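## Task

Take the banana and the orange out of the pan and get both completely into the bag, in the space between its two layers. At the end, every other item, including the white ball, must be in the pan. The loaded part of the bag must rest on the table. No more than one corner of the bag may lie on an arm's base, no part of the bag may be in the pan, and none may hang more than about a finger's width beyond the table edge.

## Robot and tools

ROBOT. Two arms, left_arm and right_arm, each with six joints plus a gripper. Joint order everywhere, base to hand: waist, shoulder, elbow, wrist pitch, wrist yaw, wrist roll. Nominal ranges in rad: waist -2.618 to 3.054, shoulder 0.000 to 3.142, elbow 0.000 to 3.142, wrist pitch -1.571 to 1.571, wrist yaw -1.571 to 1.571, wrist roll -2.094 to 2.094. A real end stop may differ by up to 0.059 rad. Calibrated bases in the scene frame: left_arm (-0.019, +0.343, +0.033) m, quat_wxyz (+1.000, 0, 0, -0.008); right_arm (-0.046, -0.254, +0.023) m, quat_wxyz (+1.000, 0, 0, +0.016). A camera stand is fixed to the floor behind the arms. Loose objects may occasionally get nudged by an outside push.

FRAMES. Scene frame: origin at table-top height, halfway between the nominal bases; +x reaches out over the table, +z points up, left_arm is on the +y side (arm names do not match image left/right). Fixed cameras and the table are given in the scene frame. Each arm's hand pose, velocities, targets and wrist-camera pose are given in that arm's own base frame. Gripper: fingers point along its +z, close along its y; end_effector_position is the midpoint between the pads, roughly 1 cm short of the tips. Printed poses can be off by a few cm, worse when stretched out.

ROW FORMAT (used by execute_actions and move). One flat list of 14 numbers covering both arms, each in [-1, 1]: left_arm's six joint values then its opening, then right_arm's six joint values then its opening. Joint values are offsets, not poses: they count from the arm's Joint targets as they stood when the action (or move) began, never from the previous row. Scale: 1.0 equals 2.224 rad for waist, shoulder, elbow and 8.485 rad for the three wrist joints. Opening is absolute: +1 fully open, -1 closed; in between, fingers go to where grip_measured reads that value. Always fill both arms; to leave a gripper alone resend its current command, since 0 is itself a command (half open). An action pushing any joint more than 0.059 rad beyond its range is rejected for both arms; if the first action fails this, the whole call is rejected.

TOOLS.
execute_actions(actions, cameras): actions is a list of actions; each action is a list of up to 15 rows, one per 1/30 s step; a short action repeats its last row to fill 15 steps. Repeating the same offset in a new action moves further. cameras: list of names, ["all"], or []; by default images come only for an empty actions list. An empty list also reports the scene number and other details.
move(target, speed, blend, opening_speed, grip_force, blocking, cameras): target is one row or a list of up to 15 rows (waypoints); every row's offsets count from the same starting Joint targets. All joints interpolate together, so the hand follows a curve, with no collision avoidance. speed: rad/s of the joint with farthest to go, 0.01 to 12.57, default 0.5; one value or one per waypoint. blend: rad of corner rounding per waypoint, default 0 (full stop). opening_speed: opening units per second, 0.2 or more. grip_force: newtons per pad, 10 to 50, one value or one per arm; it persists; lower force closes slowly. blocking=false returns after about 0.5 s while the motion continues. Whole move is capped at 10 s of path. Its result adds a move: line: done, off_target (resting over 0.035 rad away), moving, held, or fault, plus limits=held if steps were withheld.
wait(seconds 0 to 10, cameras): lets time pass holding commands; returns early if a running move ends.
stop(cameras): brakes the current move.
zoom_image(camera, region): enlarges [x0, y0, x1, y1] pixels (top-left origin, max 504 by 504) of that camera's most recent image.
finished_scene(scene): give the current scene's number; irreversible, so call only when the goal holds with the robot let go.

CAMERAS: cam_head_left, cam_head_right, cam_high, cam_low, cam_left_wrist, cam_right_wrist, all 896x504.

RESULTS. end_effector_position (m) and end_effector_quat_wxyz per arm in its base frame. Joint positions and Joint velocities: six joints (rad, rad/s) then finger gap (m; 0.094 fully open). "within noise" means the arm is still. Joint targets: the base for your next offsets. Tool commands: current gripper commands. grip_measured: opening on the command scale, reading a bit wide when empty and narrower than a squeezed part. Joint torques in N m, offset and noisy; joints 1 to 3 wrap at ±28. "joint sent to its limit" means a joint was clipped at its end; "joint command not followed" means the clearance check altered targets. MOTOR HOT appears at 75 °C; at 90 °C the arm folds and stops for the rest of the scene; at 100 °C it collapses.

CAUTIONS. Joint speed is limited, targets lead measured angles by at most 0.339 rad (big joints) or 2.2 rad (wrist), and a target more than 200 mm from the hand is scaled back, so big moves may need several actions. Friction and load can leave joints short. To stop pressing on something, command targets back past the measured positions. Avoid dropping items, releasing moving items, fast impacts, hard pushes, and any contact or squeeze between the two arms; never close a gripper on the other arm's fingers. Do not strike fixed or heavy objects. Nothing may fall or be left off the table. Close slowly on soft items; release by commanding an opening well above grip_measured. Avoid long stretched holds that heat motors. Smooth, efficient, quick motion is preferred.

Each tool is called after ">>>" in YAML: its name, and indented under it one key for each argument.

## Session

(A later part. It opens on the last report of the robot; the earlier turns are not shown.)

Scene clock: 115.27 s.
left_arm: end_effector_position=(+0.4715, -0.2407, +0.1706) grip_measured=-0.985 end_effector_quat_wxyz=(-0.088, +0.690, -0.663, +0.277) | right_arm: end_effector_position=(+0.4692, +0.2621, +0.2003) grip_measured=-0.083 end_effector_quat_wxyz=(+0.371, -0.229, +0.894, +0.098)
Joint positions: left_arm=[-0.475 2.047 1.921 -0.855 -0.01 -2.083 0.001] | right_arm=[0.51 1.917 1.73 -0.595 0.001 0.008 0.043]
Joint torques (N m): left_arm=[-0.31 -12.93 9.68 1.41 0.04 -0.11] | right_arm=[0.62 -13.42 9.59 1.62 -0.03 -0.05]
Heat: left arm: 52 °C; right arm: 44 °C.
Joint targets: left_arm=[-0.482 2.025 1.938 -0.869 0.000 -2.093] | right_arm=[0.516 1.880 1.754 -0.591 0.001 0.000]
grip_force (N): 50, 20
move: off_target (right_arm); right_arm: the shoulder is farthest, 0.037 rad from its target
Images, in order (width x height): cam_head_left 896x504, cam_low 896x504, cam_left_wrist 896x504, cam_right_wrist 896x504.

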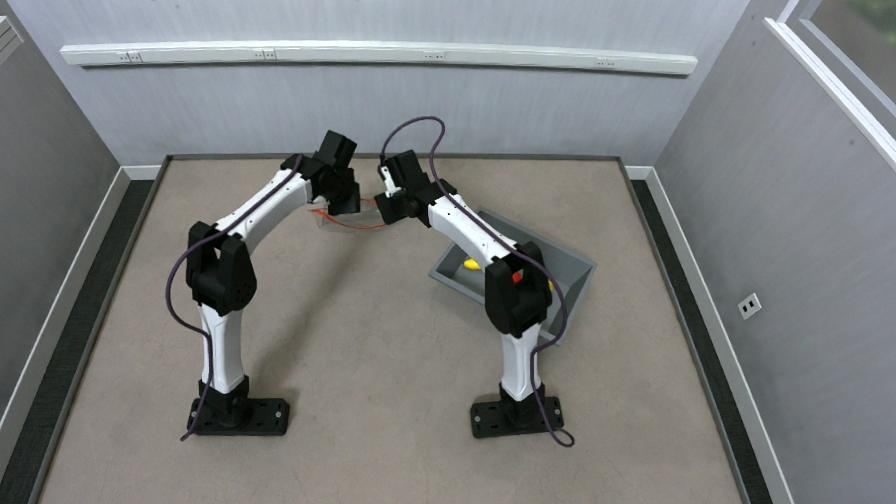

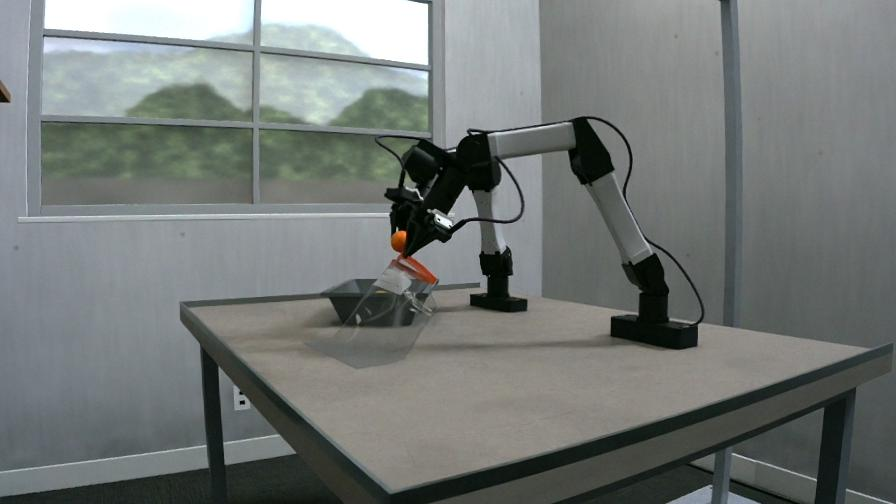

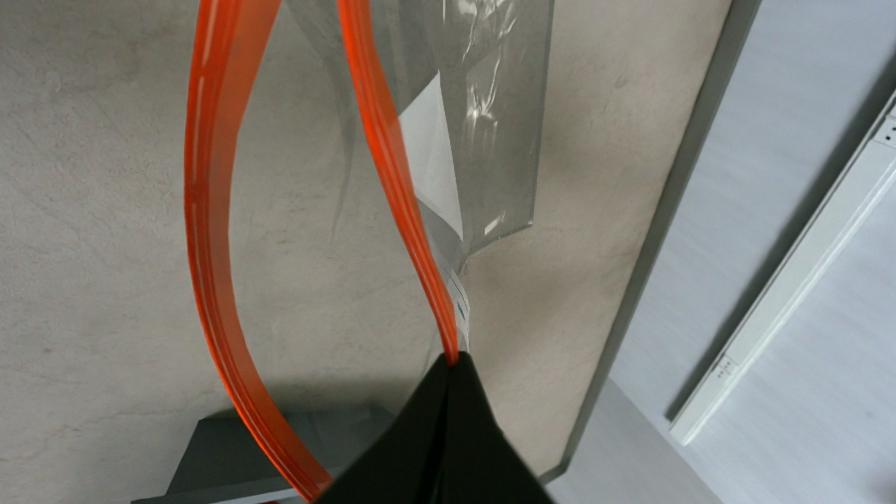

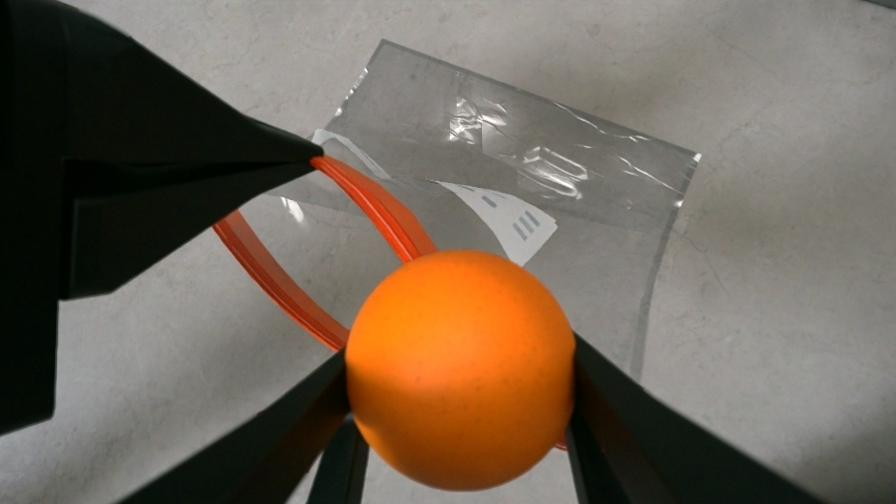

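>>> move:
  target: [0,0,0,0,0,0,-1,0.0706,-0.07,-0.132,0.0172,0.0354,0.079,-0.45]
  speed: 0.5
  cameras: ["cam_low","cam_right_wrist","cam_head_left"]

>>> zoom_image:
  camera: "cam_low"
  region: [350, 210, 510, 350]

>>> zoom_image:
  camera: "cam_head_left"
  region: [300, 180, 500, 300]

Scene clock: 119.47 s.
left_arm: end_effector_position=(+0.4715, -0.2407, +0.1705) grip_measured=-0.985 end_effector_quat_wxyz=(-0.088, +0.690, -0.663, +0.276) | right_arm: end_effector_position=(+0.4206, +0.2685, +0.1876) grip_measured=-0.083 end_effector_quat_wxyz=(+0.385, +0.054, +0.912, +0.133)
Joint positions: left_arm=[-0.475 2.047 1.921 -0.856 -0.01 -2.083 0.001] | right_arm=[0.668 1.77 1.464 -0.466 0.289 0.662 0.043]
Joint torques (N m): left_arm=[-0.29 -12.96 9.66 1.41 0.04 -0.11] | right_arm=[0.5 -12.9 6.99 1.75 0.22 0.02]
Heat: left arm: 51 °C; right arm: 46 °C.
Joint targets: left_arm=[-0.482 2.025 1.938 -0.869 0.000 -2.093] | right_arm=[0.673 1.725 1.461 -0.445 0.301 0.670]
grip_force (N): 50, 20
move: off_target (right_arm); right_arm: the shoulder is farthest, 0.046 rad from its target
Images, in order (width x height): cam_head_left 896x504, cam_low 896x504, cam_right_wrist 896x504.

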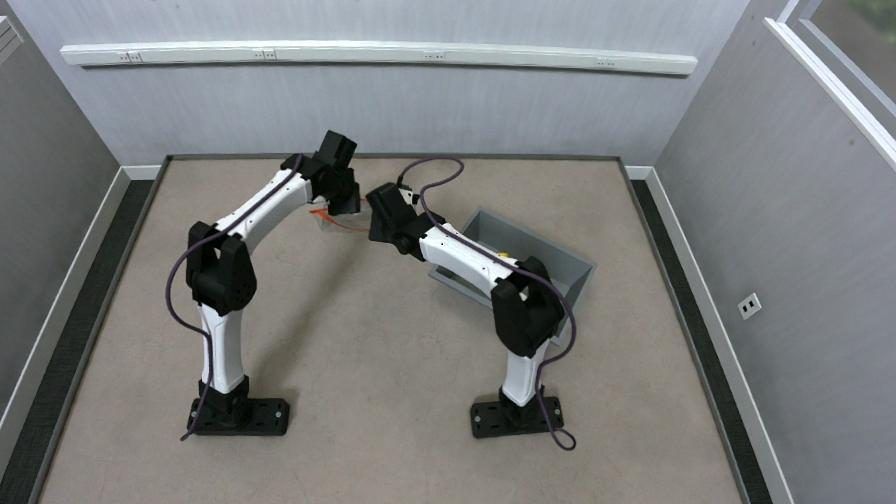

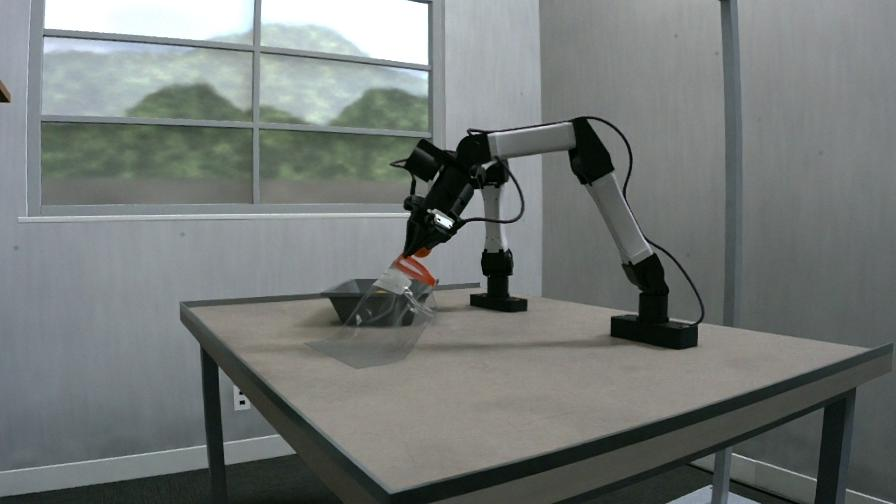

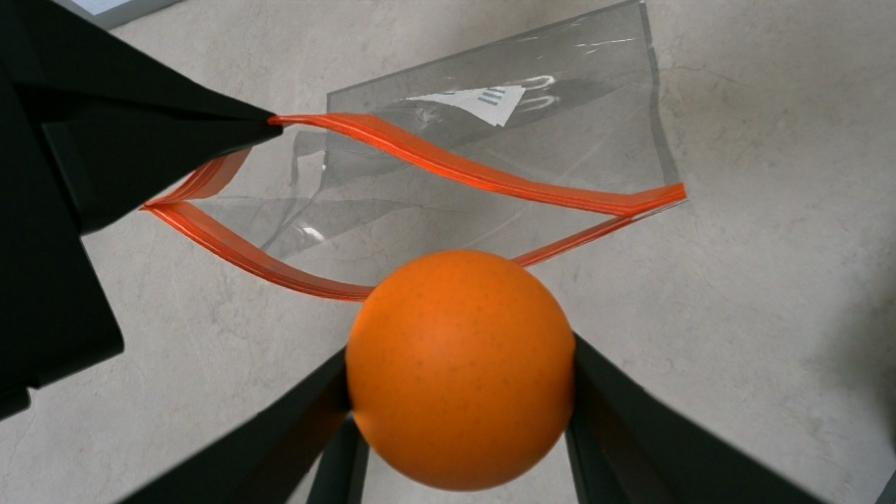

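Scaled by 3.150 from the camera's 896x504 image, which has a finer 1280x720 frame.

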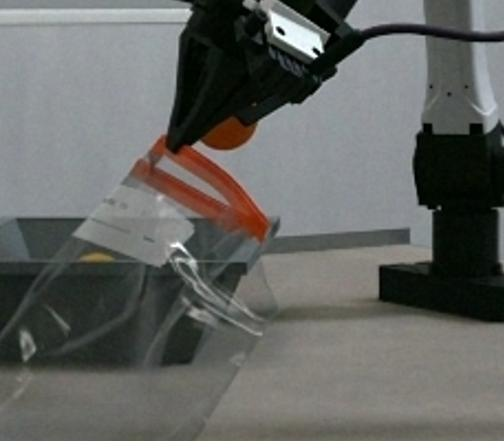

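Scaled by 2.520 from the camera's 896x504 image, which has a finer 1280x720 frame.

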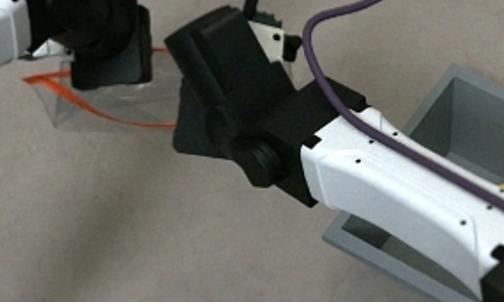

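>>> move:
  target: [0,0.008,0,0,0,0,-1,-0.019,0.1637,0.0706,0.0219,0,0,-0.45]
  speed: 0.35
  cameras: ["cam_low","cam_right_wrist","cam_left_wrist"]

>>> zoom_image:
  camera: "cam_low"
  region: [350, 210, 510, 350]

Scene clock: 121.83 s.
left_arm: end_effector_position=(+0.4714, -0.2406, +0.1705) grip_measured=-0.985 end_effector_quat_wxyz=(-0.088, +0.690, -0.663, +0.276) | right_arm: end_effector_position=(+0.4841, +0.2965, +0.1124) grip_measured=-0.083 end_effector_quat_wxyz=(+0.387, +0.068, +0.911, +0.126)
Joint positions: left_arm=[-0.475 2.047 1.921 -0.856 -0.01 -2.083 0.001] | right_arm=[0.638 2.081 1.588 -0.28 0.291 0.663 0.043]
Joint torques (N m): left_arm=[-0.34 -11.56 9.65 1.4 0.03 -0.11] | right_arm=[-0.62 -10.67 9.95 1.74 0.21 0.1]
Heat: left arm: 50 °C; right arm: 46 °C.
Joint targets: left_arm=[-0.482 2.042 1.938 -0.869 0.000 -2.093] | right_arm=[0.631 2.089 1.618 -0.260 0.301 0.670]
grip_force (N): 50, 20
move: done
Images, in order (width x height): cam_low 896x504, cam_left_wrist 896x504, cam_right_wrist 896x504.

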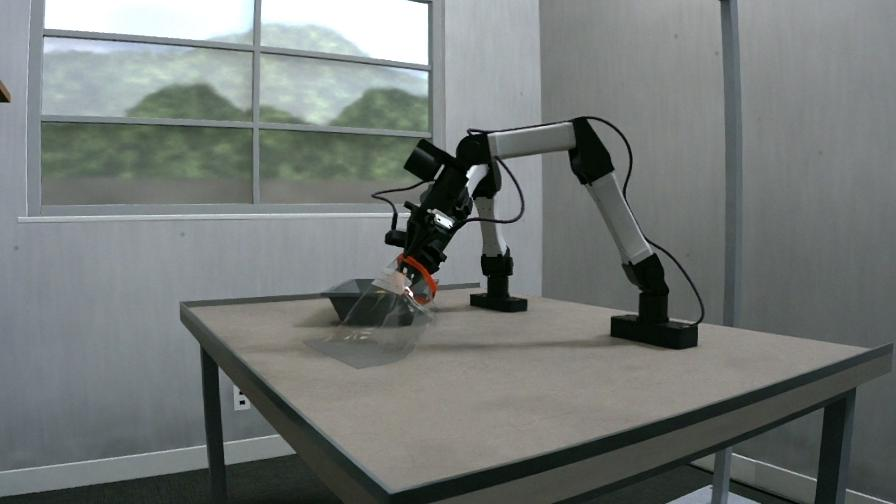

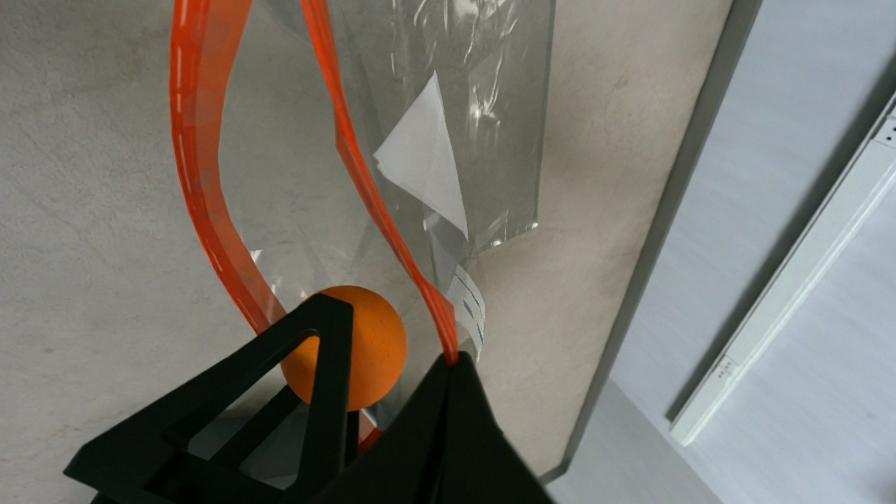

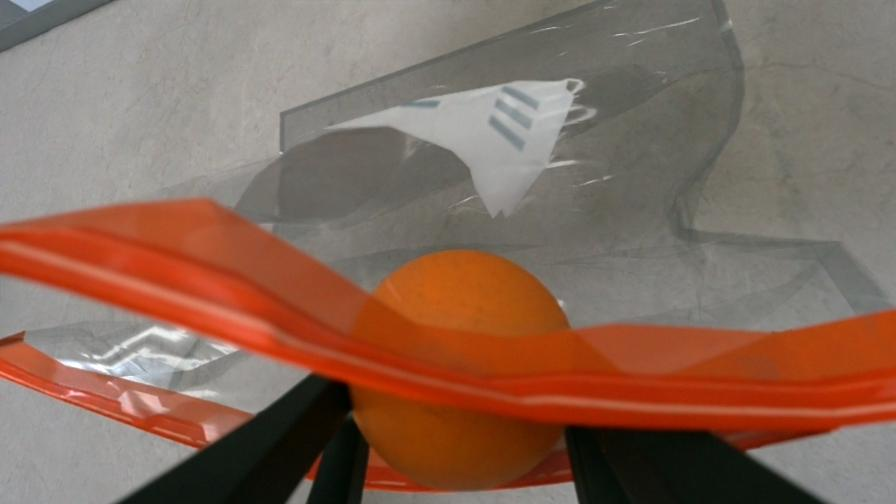

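Scaled by 3.150 from the camera's 896x504 image, which has a finer 1280x720 frame.

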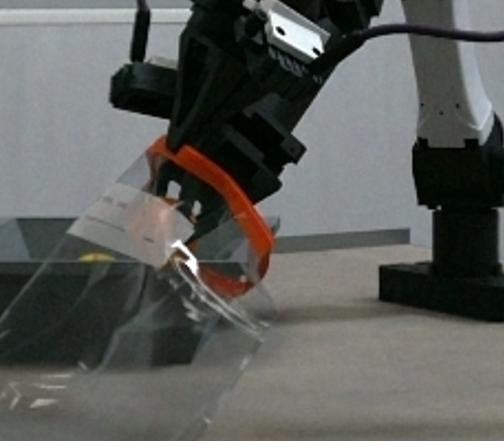

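>>> move:
  target:
    - [0,0,0,0,0,0,-1,0,0,0,0,0,0,0.12]
    - [0,0,0,0,0,0,-1,0.019,-0.172,-0.0706,-0.0219,0,0,0.12]
  opening_speed: 0.6
  speed: 0.4
  cameras: ["cam_low","cam_right_wrist","cam_left_wrist","cam_head_left"]

>>> zoom_image:
  camera: "cam_low"
  region: [300, 230, 500, 390]

Scene clock: 125.00 s.
left_arm: end_effector_position=(+0.4714, -0.2406, +0.1705) grip_measured=-0.985 end_effector_quat_wxyz=(-0.088, +0.690, -0.663, +0.276) | right_arm: end_effector_position=(+0.4214, +0.2680, +0.2056) grip_measured=+0.119 end_effector_quat_wxyz=(+0.402, +0.058, +0.902, +0.147)
Joint positions: left_arm=[-0.475 2.047 1.921 -0.856 -0.01 -2.083 0.001] | right_arm=[0.667 1.739 1.464 -0.448 0.291 0.663 0.053]
Joint torques (N m): left_arm=[-0.28 -11.55 9.62 1.4 0.04 -0.1] | right_arm=[0.62 -11.58 7.02 1.64 0.19 0.1]
Heat: left arm: 49 °C; right arm: 47 °C.
Joint targets: left_arm=[-0.482 2.042 1.938 -0.869 0.000 -2.093] | right_arm=[0.673 1.706 1.461 -0.445 0.301 0.670]
grip_force (N): 50, 20
move: done
Images, in order (width x height): cam_head_left 896x504, cam_low 896x504, cam_left_wrist 896x504, cam_right_wrist 896x504.

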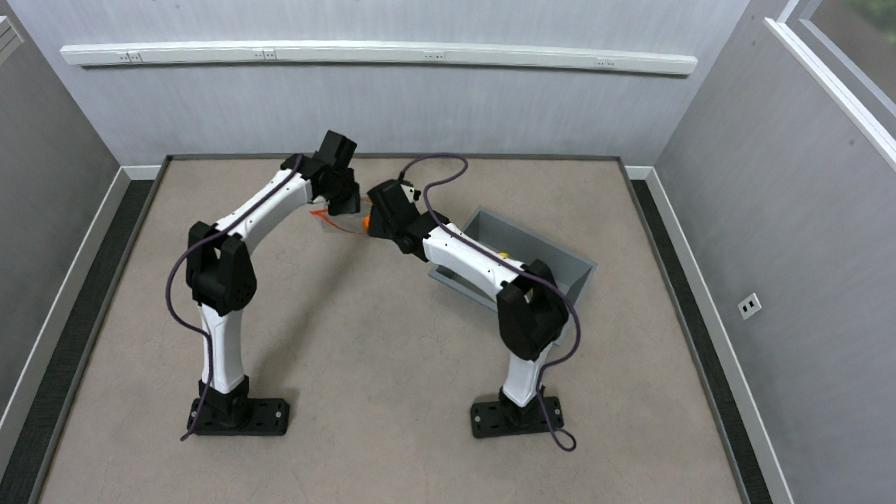

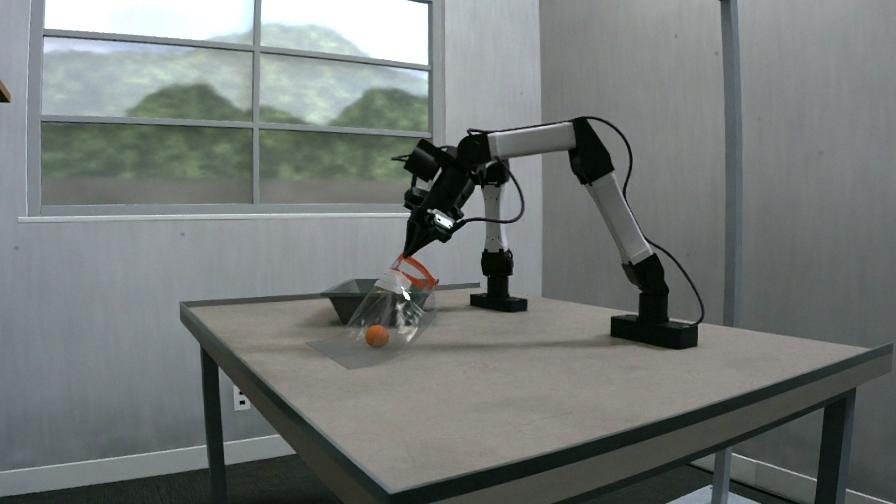

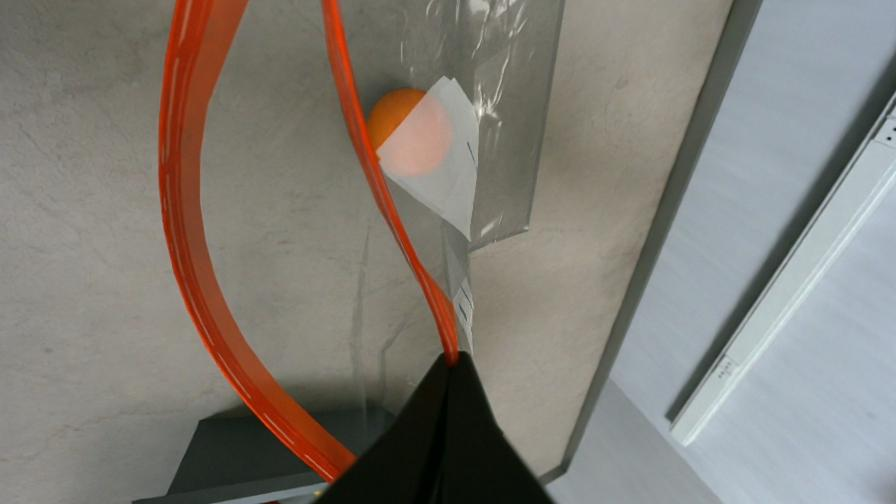

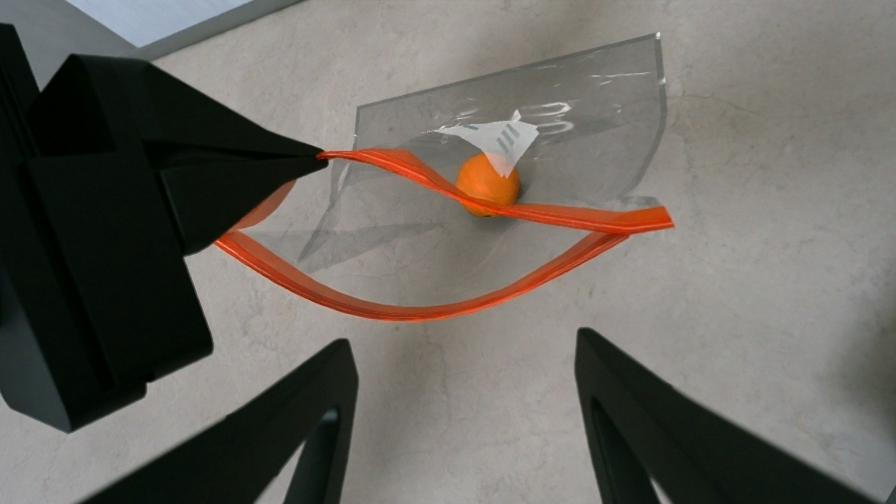

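Scaled by 2.520 from the camera's 896x504 image, which has a finer 1280x720 frame.

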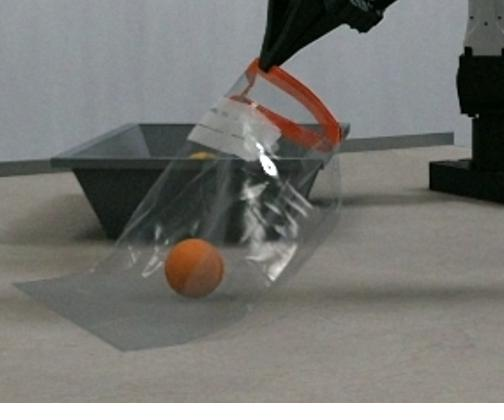

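>>> move:
  target:
    - [0,0,0,0,0,0,-1,-0.06,-0.05,0,-0.01,0,0.02,0.12]
    - [0,0,0,0,0,0,-1,-0.289,0.03,0.2397,-0.1126,-0.0355,0.0884,0.3]
  blend: [0.05,0]
  speed: 0.7
  cameras: ["cam_right_wrist","cam_head_left","cam_high"]

>>> zoom_image:
  camera: "cam_head_left"
  region: [420, 200, 620, 350]

Scene clock: 128.50 s.
left_arm: end_effector_position=(+0.4714, -0.2406, +0.1705) grip_measured=-0.985 end_effector_quat_wxyz=(-0.088, +0.690, -0.663, +0.276) | right_arm: end_effector_position=(+0.3891, +0.0111, +0.2513) grip_measured=+0.299 end_effector_quat_wxyz=(+0.144, +0.626, +0.757, +0.122)
Joint positions: left_arm=[-0.475 2.047 1.921 -0.856 -0.01 -2.083 0.001] | right_arm=[0.032 1.761 1.968 -1.398 0.008 1.413 0.061]
Joint torques (N m): left_arm=[-0.25 -11.52 9.62 1.4 0.04 -0.1] | right_arm=[-0.18 -6.64 8.59 0.9 -0.05 0.1]
Heat: left arm: 48 °C; right arm: 46 °C.
Joint targets: left_arm=[-0.482 2.042 1.938 -0.869 0.000 -2.093] | right_arm=[0.030 1.773 1.994 -1.401 0.000 1.420]
grip_force (N): 50, 20
move: done
Images, in order (width x height): cam_head_left 896x504, cam_high 896x504, cam_right_wrist 896x504.

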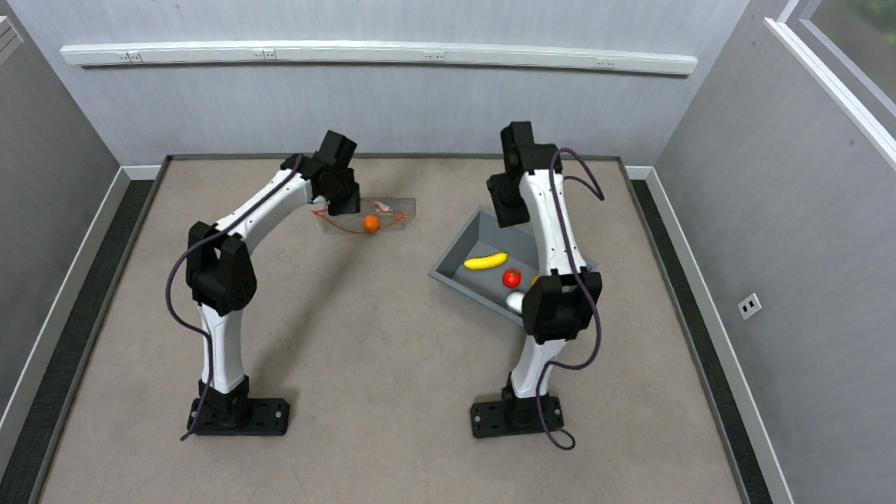

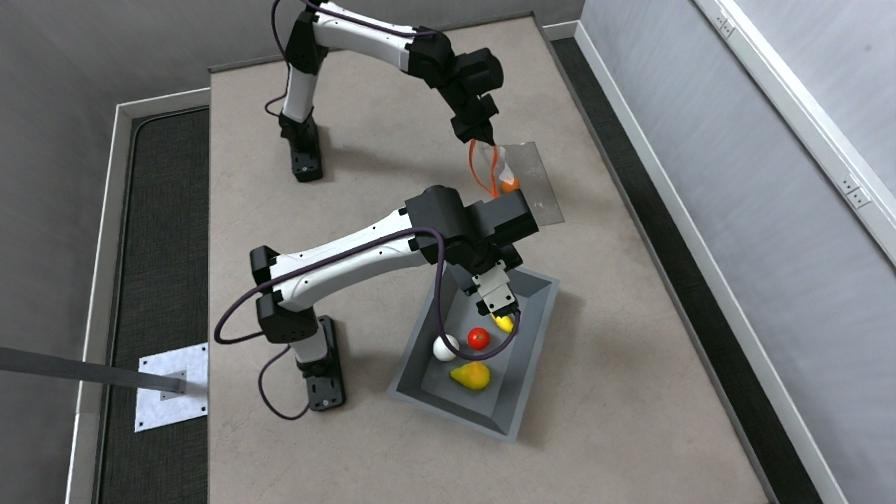

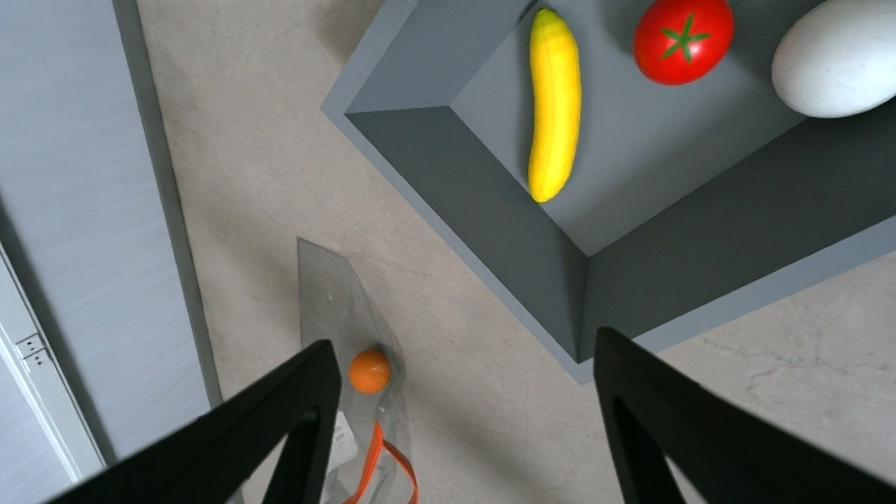

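Scaled by 2.520 from the camera's 896x504 image, which has a finer 1280x720 frame.

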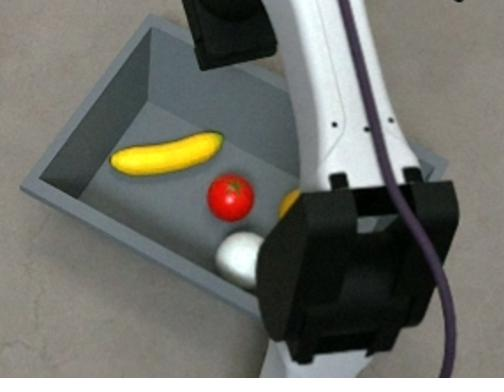

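>>> move:
  target: [0,0,0,0,0,0,-1,-0.0322,0.0728,-0.1443,0.0392,0,-0.0191,0.3]
  speed: 0.5
  cameras: ["cam_right_wrist","cam_head_left","cam_high"]

Scene clock: 130.97 s.
left_arm: end_effector_position=(+0.4714, -0.2406, +0.1705) grip_measured=-0.985 end_effector_quat_wxyz=(-0.088, +0.690, -0.663, +0.276) | right_arm: end_effector_position=(+0.4213, -0.0168, +0.1131) grip_measured=+0.299 end_effector_quat_wxyz=(+0.095, +0.603, +0.790, +0.062)
Joint positions: left_arm=[-0.475 2.047 1.921 -0.856 -0.01 -2.083 0.001] | right_arm=[-0.037 1.933 1.671 -1.081 0.007 1.267 0.061]
Joint torques (N m): left_arm=[-0.28 -11.56 9.65 1.4 0.04 -0.11] | right_arm=[-0.43 -9.35 6.68 0.82 -0.04 -0.05]
Heat: left arm: 47 °C; right arm: 46 °C.
Joint targets: left_arm=[-0.482 2.042 1.938 -0.869 0.000 -2.093] | right_arm=[-0.042 1.935 1.673 -1.068 0.000 1.258]
grip_force (N): 50, 20
move: done
Images, in order (width x height): cam_head_left 896x504, cam_high 896x504, cam_right_wrist 896x504.

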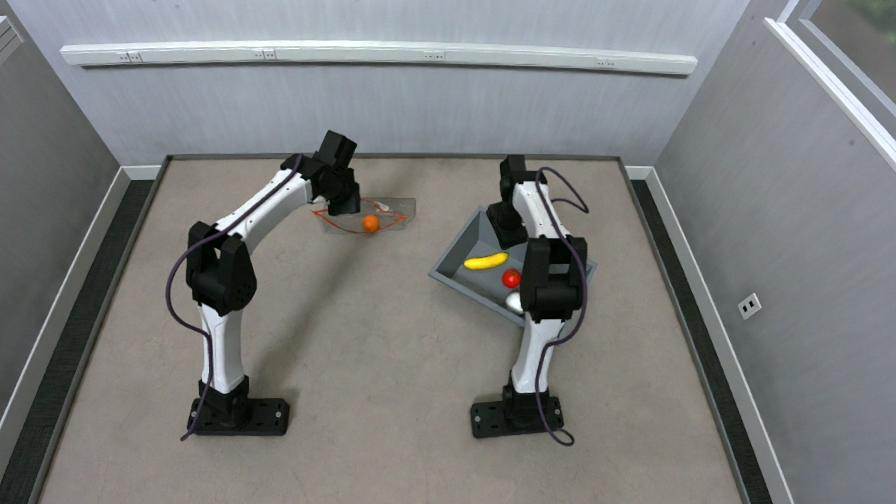

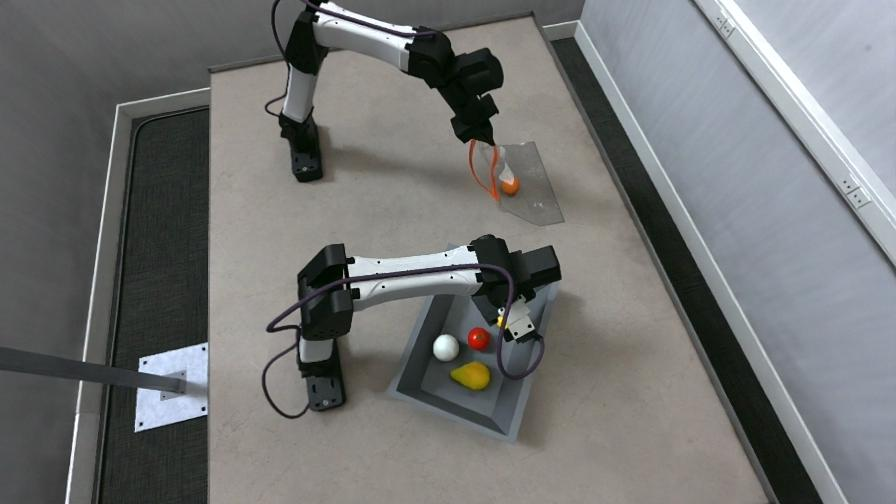

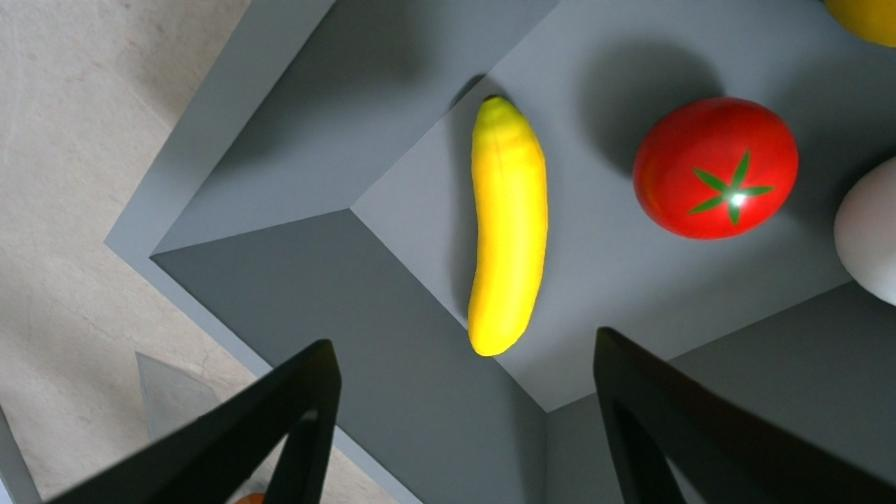

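>>> move:
  target:
    - [0,0,0,0,0,0,-1,0.0088,0.0315,-0.1254,0.0388,0,0.0024,0.3]
    - [0,0,0,0,0,0,-1,0.0088,0.0315,-0.1254,0.0388,0,0.0024,-0.62]
  opening_speed: 0.6
  speed: 0.35
  cameras: ["cam_right_wrist"]

Scene clock: 136.50 s.
left_arm: end_effector_position=(+0.4714, -0.2406, +0.1705) grip_measured=-0.985 end_effector_quat_wxyz=(-0.088, +0.690, -0.663, +0.276) | right_arm: end_effector_position=(+0.4183, -0.0133, +0.0225) grip_measured=-0.619 end_effector_quat_wxyz=(+0.090, +0.602, +0.791, +0.060)
Joint positions: left_arm=[-0.475 2.047 1.921 -0.856 -0.01 -2.083 0.001] | right_arm=[-0.029 1.996 1.395 -0.751 0.007 1.271 0.018]
Joint torques (N m): left_arm=[-0.31 -11.55 9.61 1.41 0.03 -0.1] | right_arm=[0.66 -8.91 6.04 0.77 -0.04 0.11]
Heat: left arm: 47 °C; right arm: 46 °C.
Joint targets: left_arm=[-0.482 2.042 1.938 -0.869 0.000 -2.093] | right_arm=[-0.022 2.005 1.394 -0.739 0.000 1.278]
grip_force (N): 50, 20
move: done
Images, in order (width x height): cam_right_wrist 896x504.

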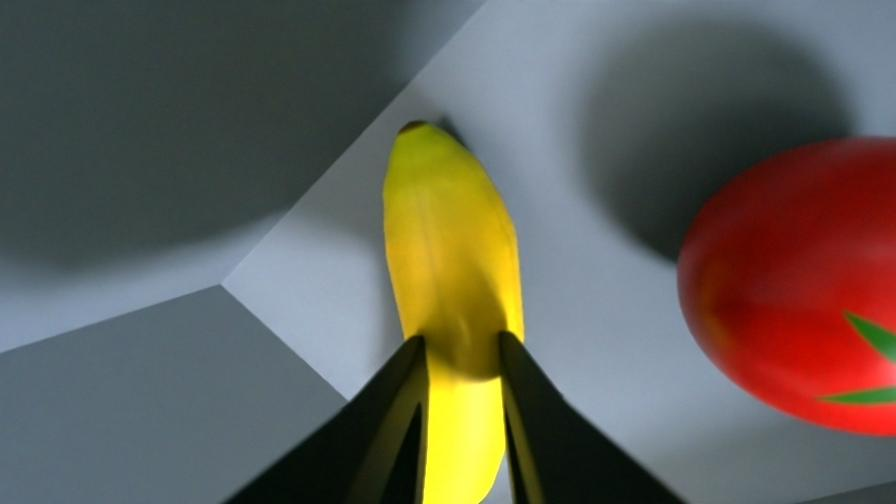

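>>> move:
  target:
    - [0,0,0,0,0,0,-1,0,0,0,0,0,0,0.3]
    - [0,0,0,0,0,0,-1,0.0,0.009,-0.0135,0.0059,0,0,0.3]
    - [0,0,0,0,0,0,-1,0.0,0.009,-0.0135,0.0059,0,0,-0.65]
  opening_speed: 0.8
  speed: 0.35
  cameras: ["cam_right_wrist"]

Scene clock: 142.20 s.
left_arm: end_effector_position=(+0.4714, -0.2406, +0.1705) grip_measured=-0.985 end_effector_quat_wxyz=(-0.088, +0.690, -0.663, +0.276) | right_arm: end_effector_position=(+0.4193, -0.0133, +0.0101) grip_measured=-0.430 end_effector_quat_wxyz=(+0.092, +0.602, +0.791, +0.062)
Joint positions: left_arm=[-0.475 2.047 1.921 -0.856 -0.01 -2.083 0.001] | right_arm=[-0.029 2.014 1.366 -0.7 0.007 1.272 0.027]
Joint torques (N m): left_arm=[-0.25 -11.58 9.66 1.4 0.05 -0.1] | right_arm=[0.66 -8.75 5.81 0.77 -0.04 0.11]
Heat: left arm: 46 °C; right arm: 46 °C.
Joint targets: left_arm=[-0.482 2.042 1.938 -0.869 0.000 -2.093] | right_arm=[-0.022 2.025 1.364 -0.689 0.000 1.278]
grip_force (N): 50, 20
move: done
Images, in order (width x height): cam_right_wrist 896x504.

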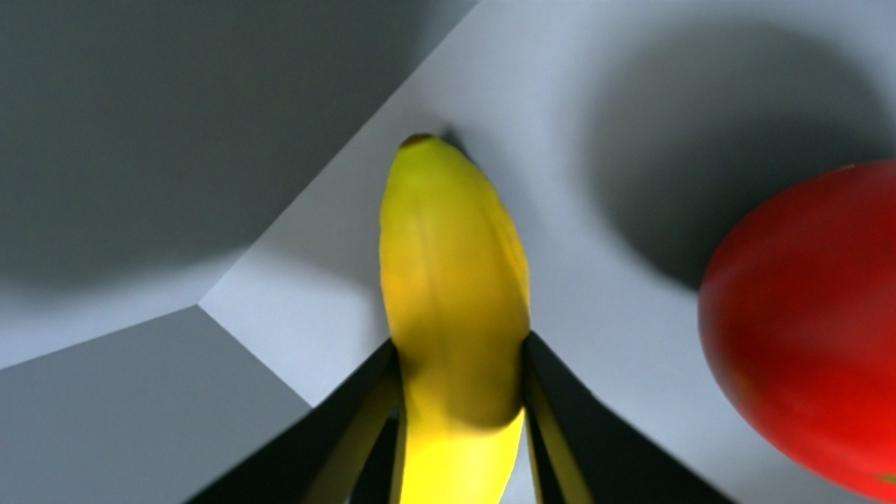

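>>> move:
  target:
    - [0,0,0,0,0,0,-1,0,-0.1326,0.061,-0.0367,0,0,-0.65]
    - [0,0,0,0,0,0,-1,0.167,-0.1686,0.016,0.0105,0.0177,0.026,-0.65]
    - [0,0,0,0,0,0,-1,0.3218,-0.1263,0.087,0.0167,0.0354,0.0438,-0.65]
  blend: [0.04,0.1,0]
  speed: 0.5
  cameras: ["cam_right_wrist","cam_low","cam_head_left","cam_high"]

>>> zoom_image:
  camera: "cam_low"
  region: [320, 210, 500, 370]

>>> zoom_image:
  camera: "cam_head_left"
  region: [300, 180, 500, 300]

Scene clock: 146.63 s.
left_arm: end_effector_position=(+0.4714, -0.2406, +0.1705) grip_measured=-0.985 end_effector_quat_wxyz=(-0.088, +0.690, -0.663, +0.276) | right_arm: end_effector_position=(+0.4059, +0.2745, +0.2147) grip_measured=-0.438 end_effector_quat_wxyz=(+0.272, +0.466, +0.786, +0.303)
Joint positions: left_arm=[-0.475 2.047 1.921 -0.856 -0.01 -2.083 0.001] | right_arm=[0.696 1.733 1.527 -0.565 0.287 1.643 0.026]
Joint torques (N m): left_arm=[-0.27 -11.52 9.65 1.41 0.04 -0.1] | right_arm=[-0.16 -7.58 10.11 1.69 0.18 0.09]
Heat: left arm: 46 °C; right arm: 46 °C.
Joint targets: left_arm=[-0.482 2.042 1.938 -0.869 0.000 -2.093] | right_arm=[0.694 1.744 1.557 -0.547 0.300 1.650]
grip_force (N): 50, 20
move: done
Images, in order (width x height): cam_head_left 896x504, cam_high 896x504, cam_low 896x504, cam_right_wrist 896x504.

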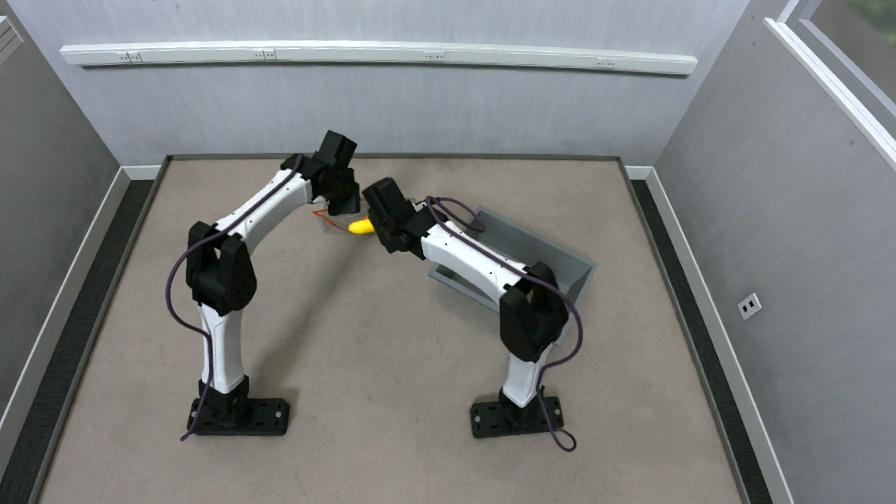

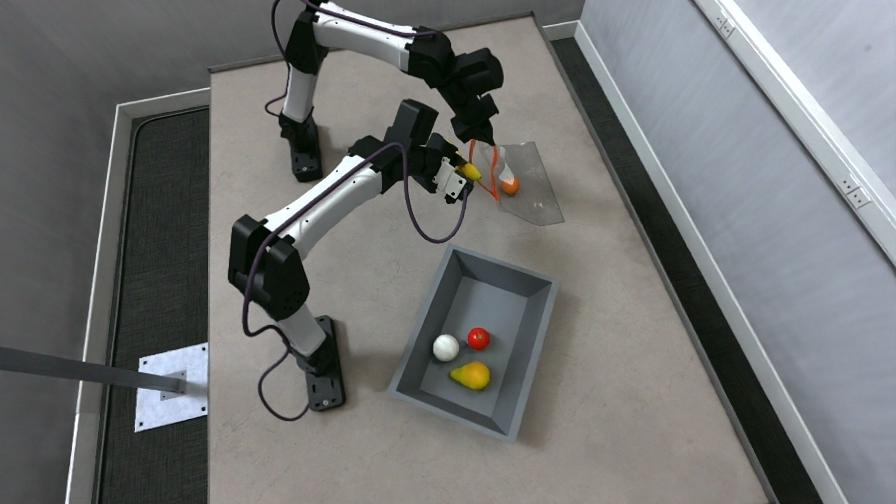

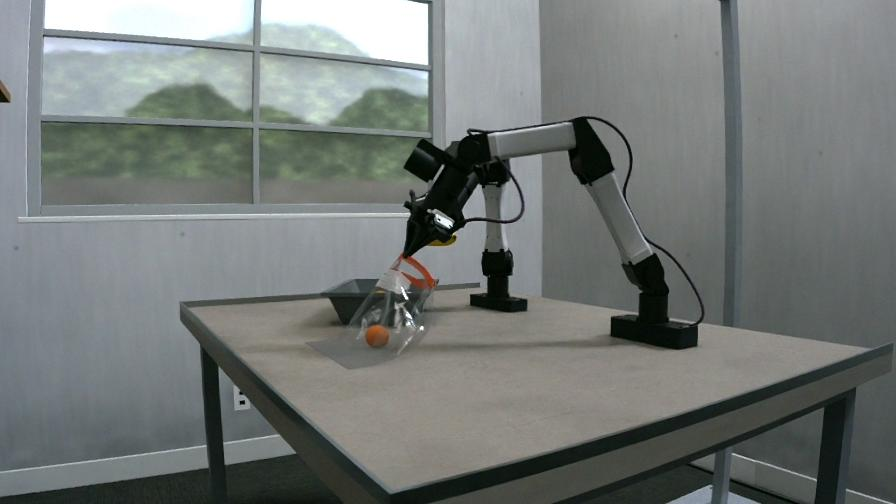

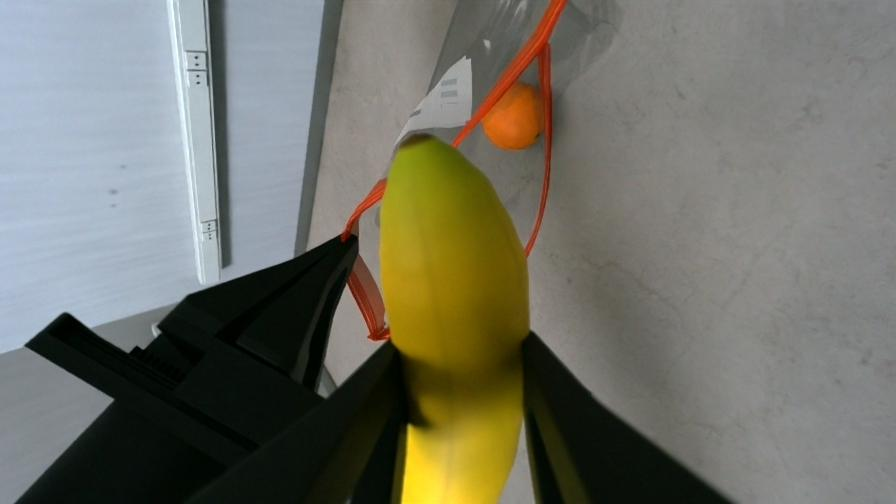

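Scaled by 2.800 from the camera's 896x504 image, which has a finer 1280x720 frame.

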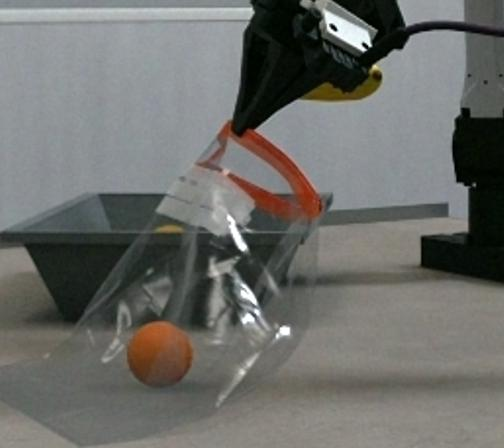

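Scaled by 2.520 from the camera's 896x504 image, which has a finer 1280x720 frame.

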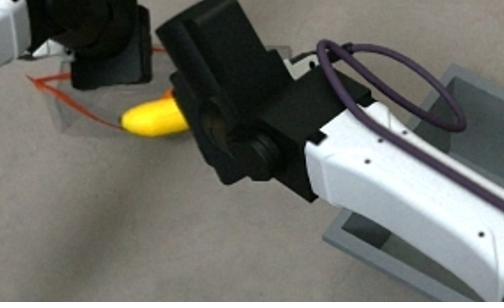

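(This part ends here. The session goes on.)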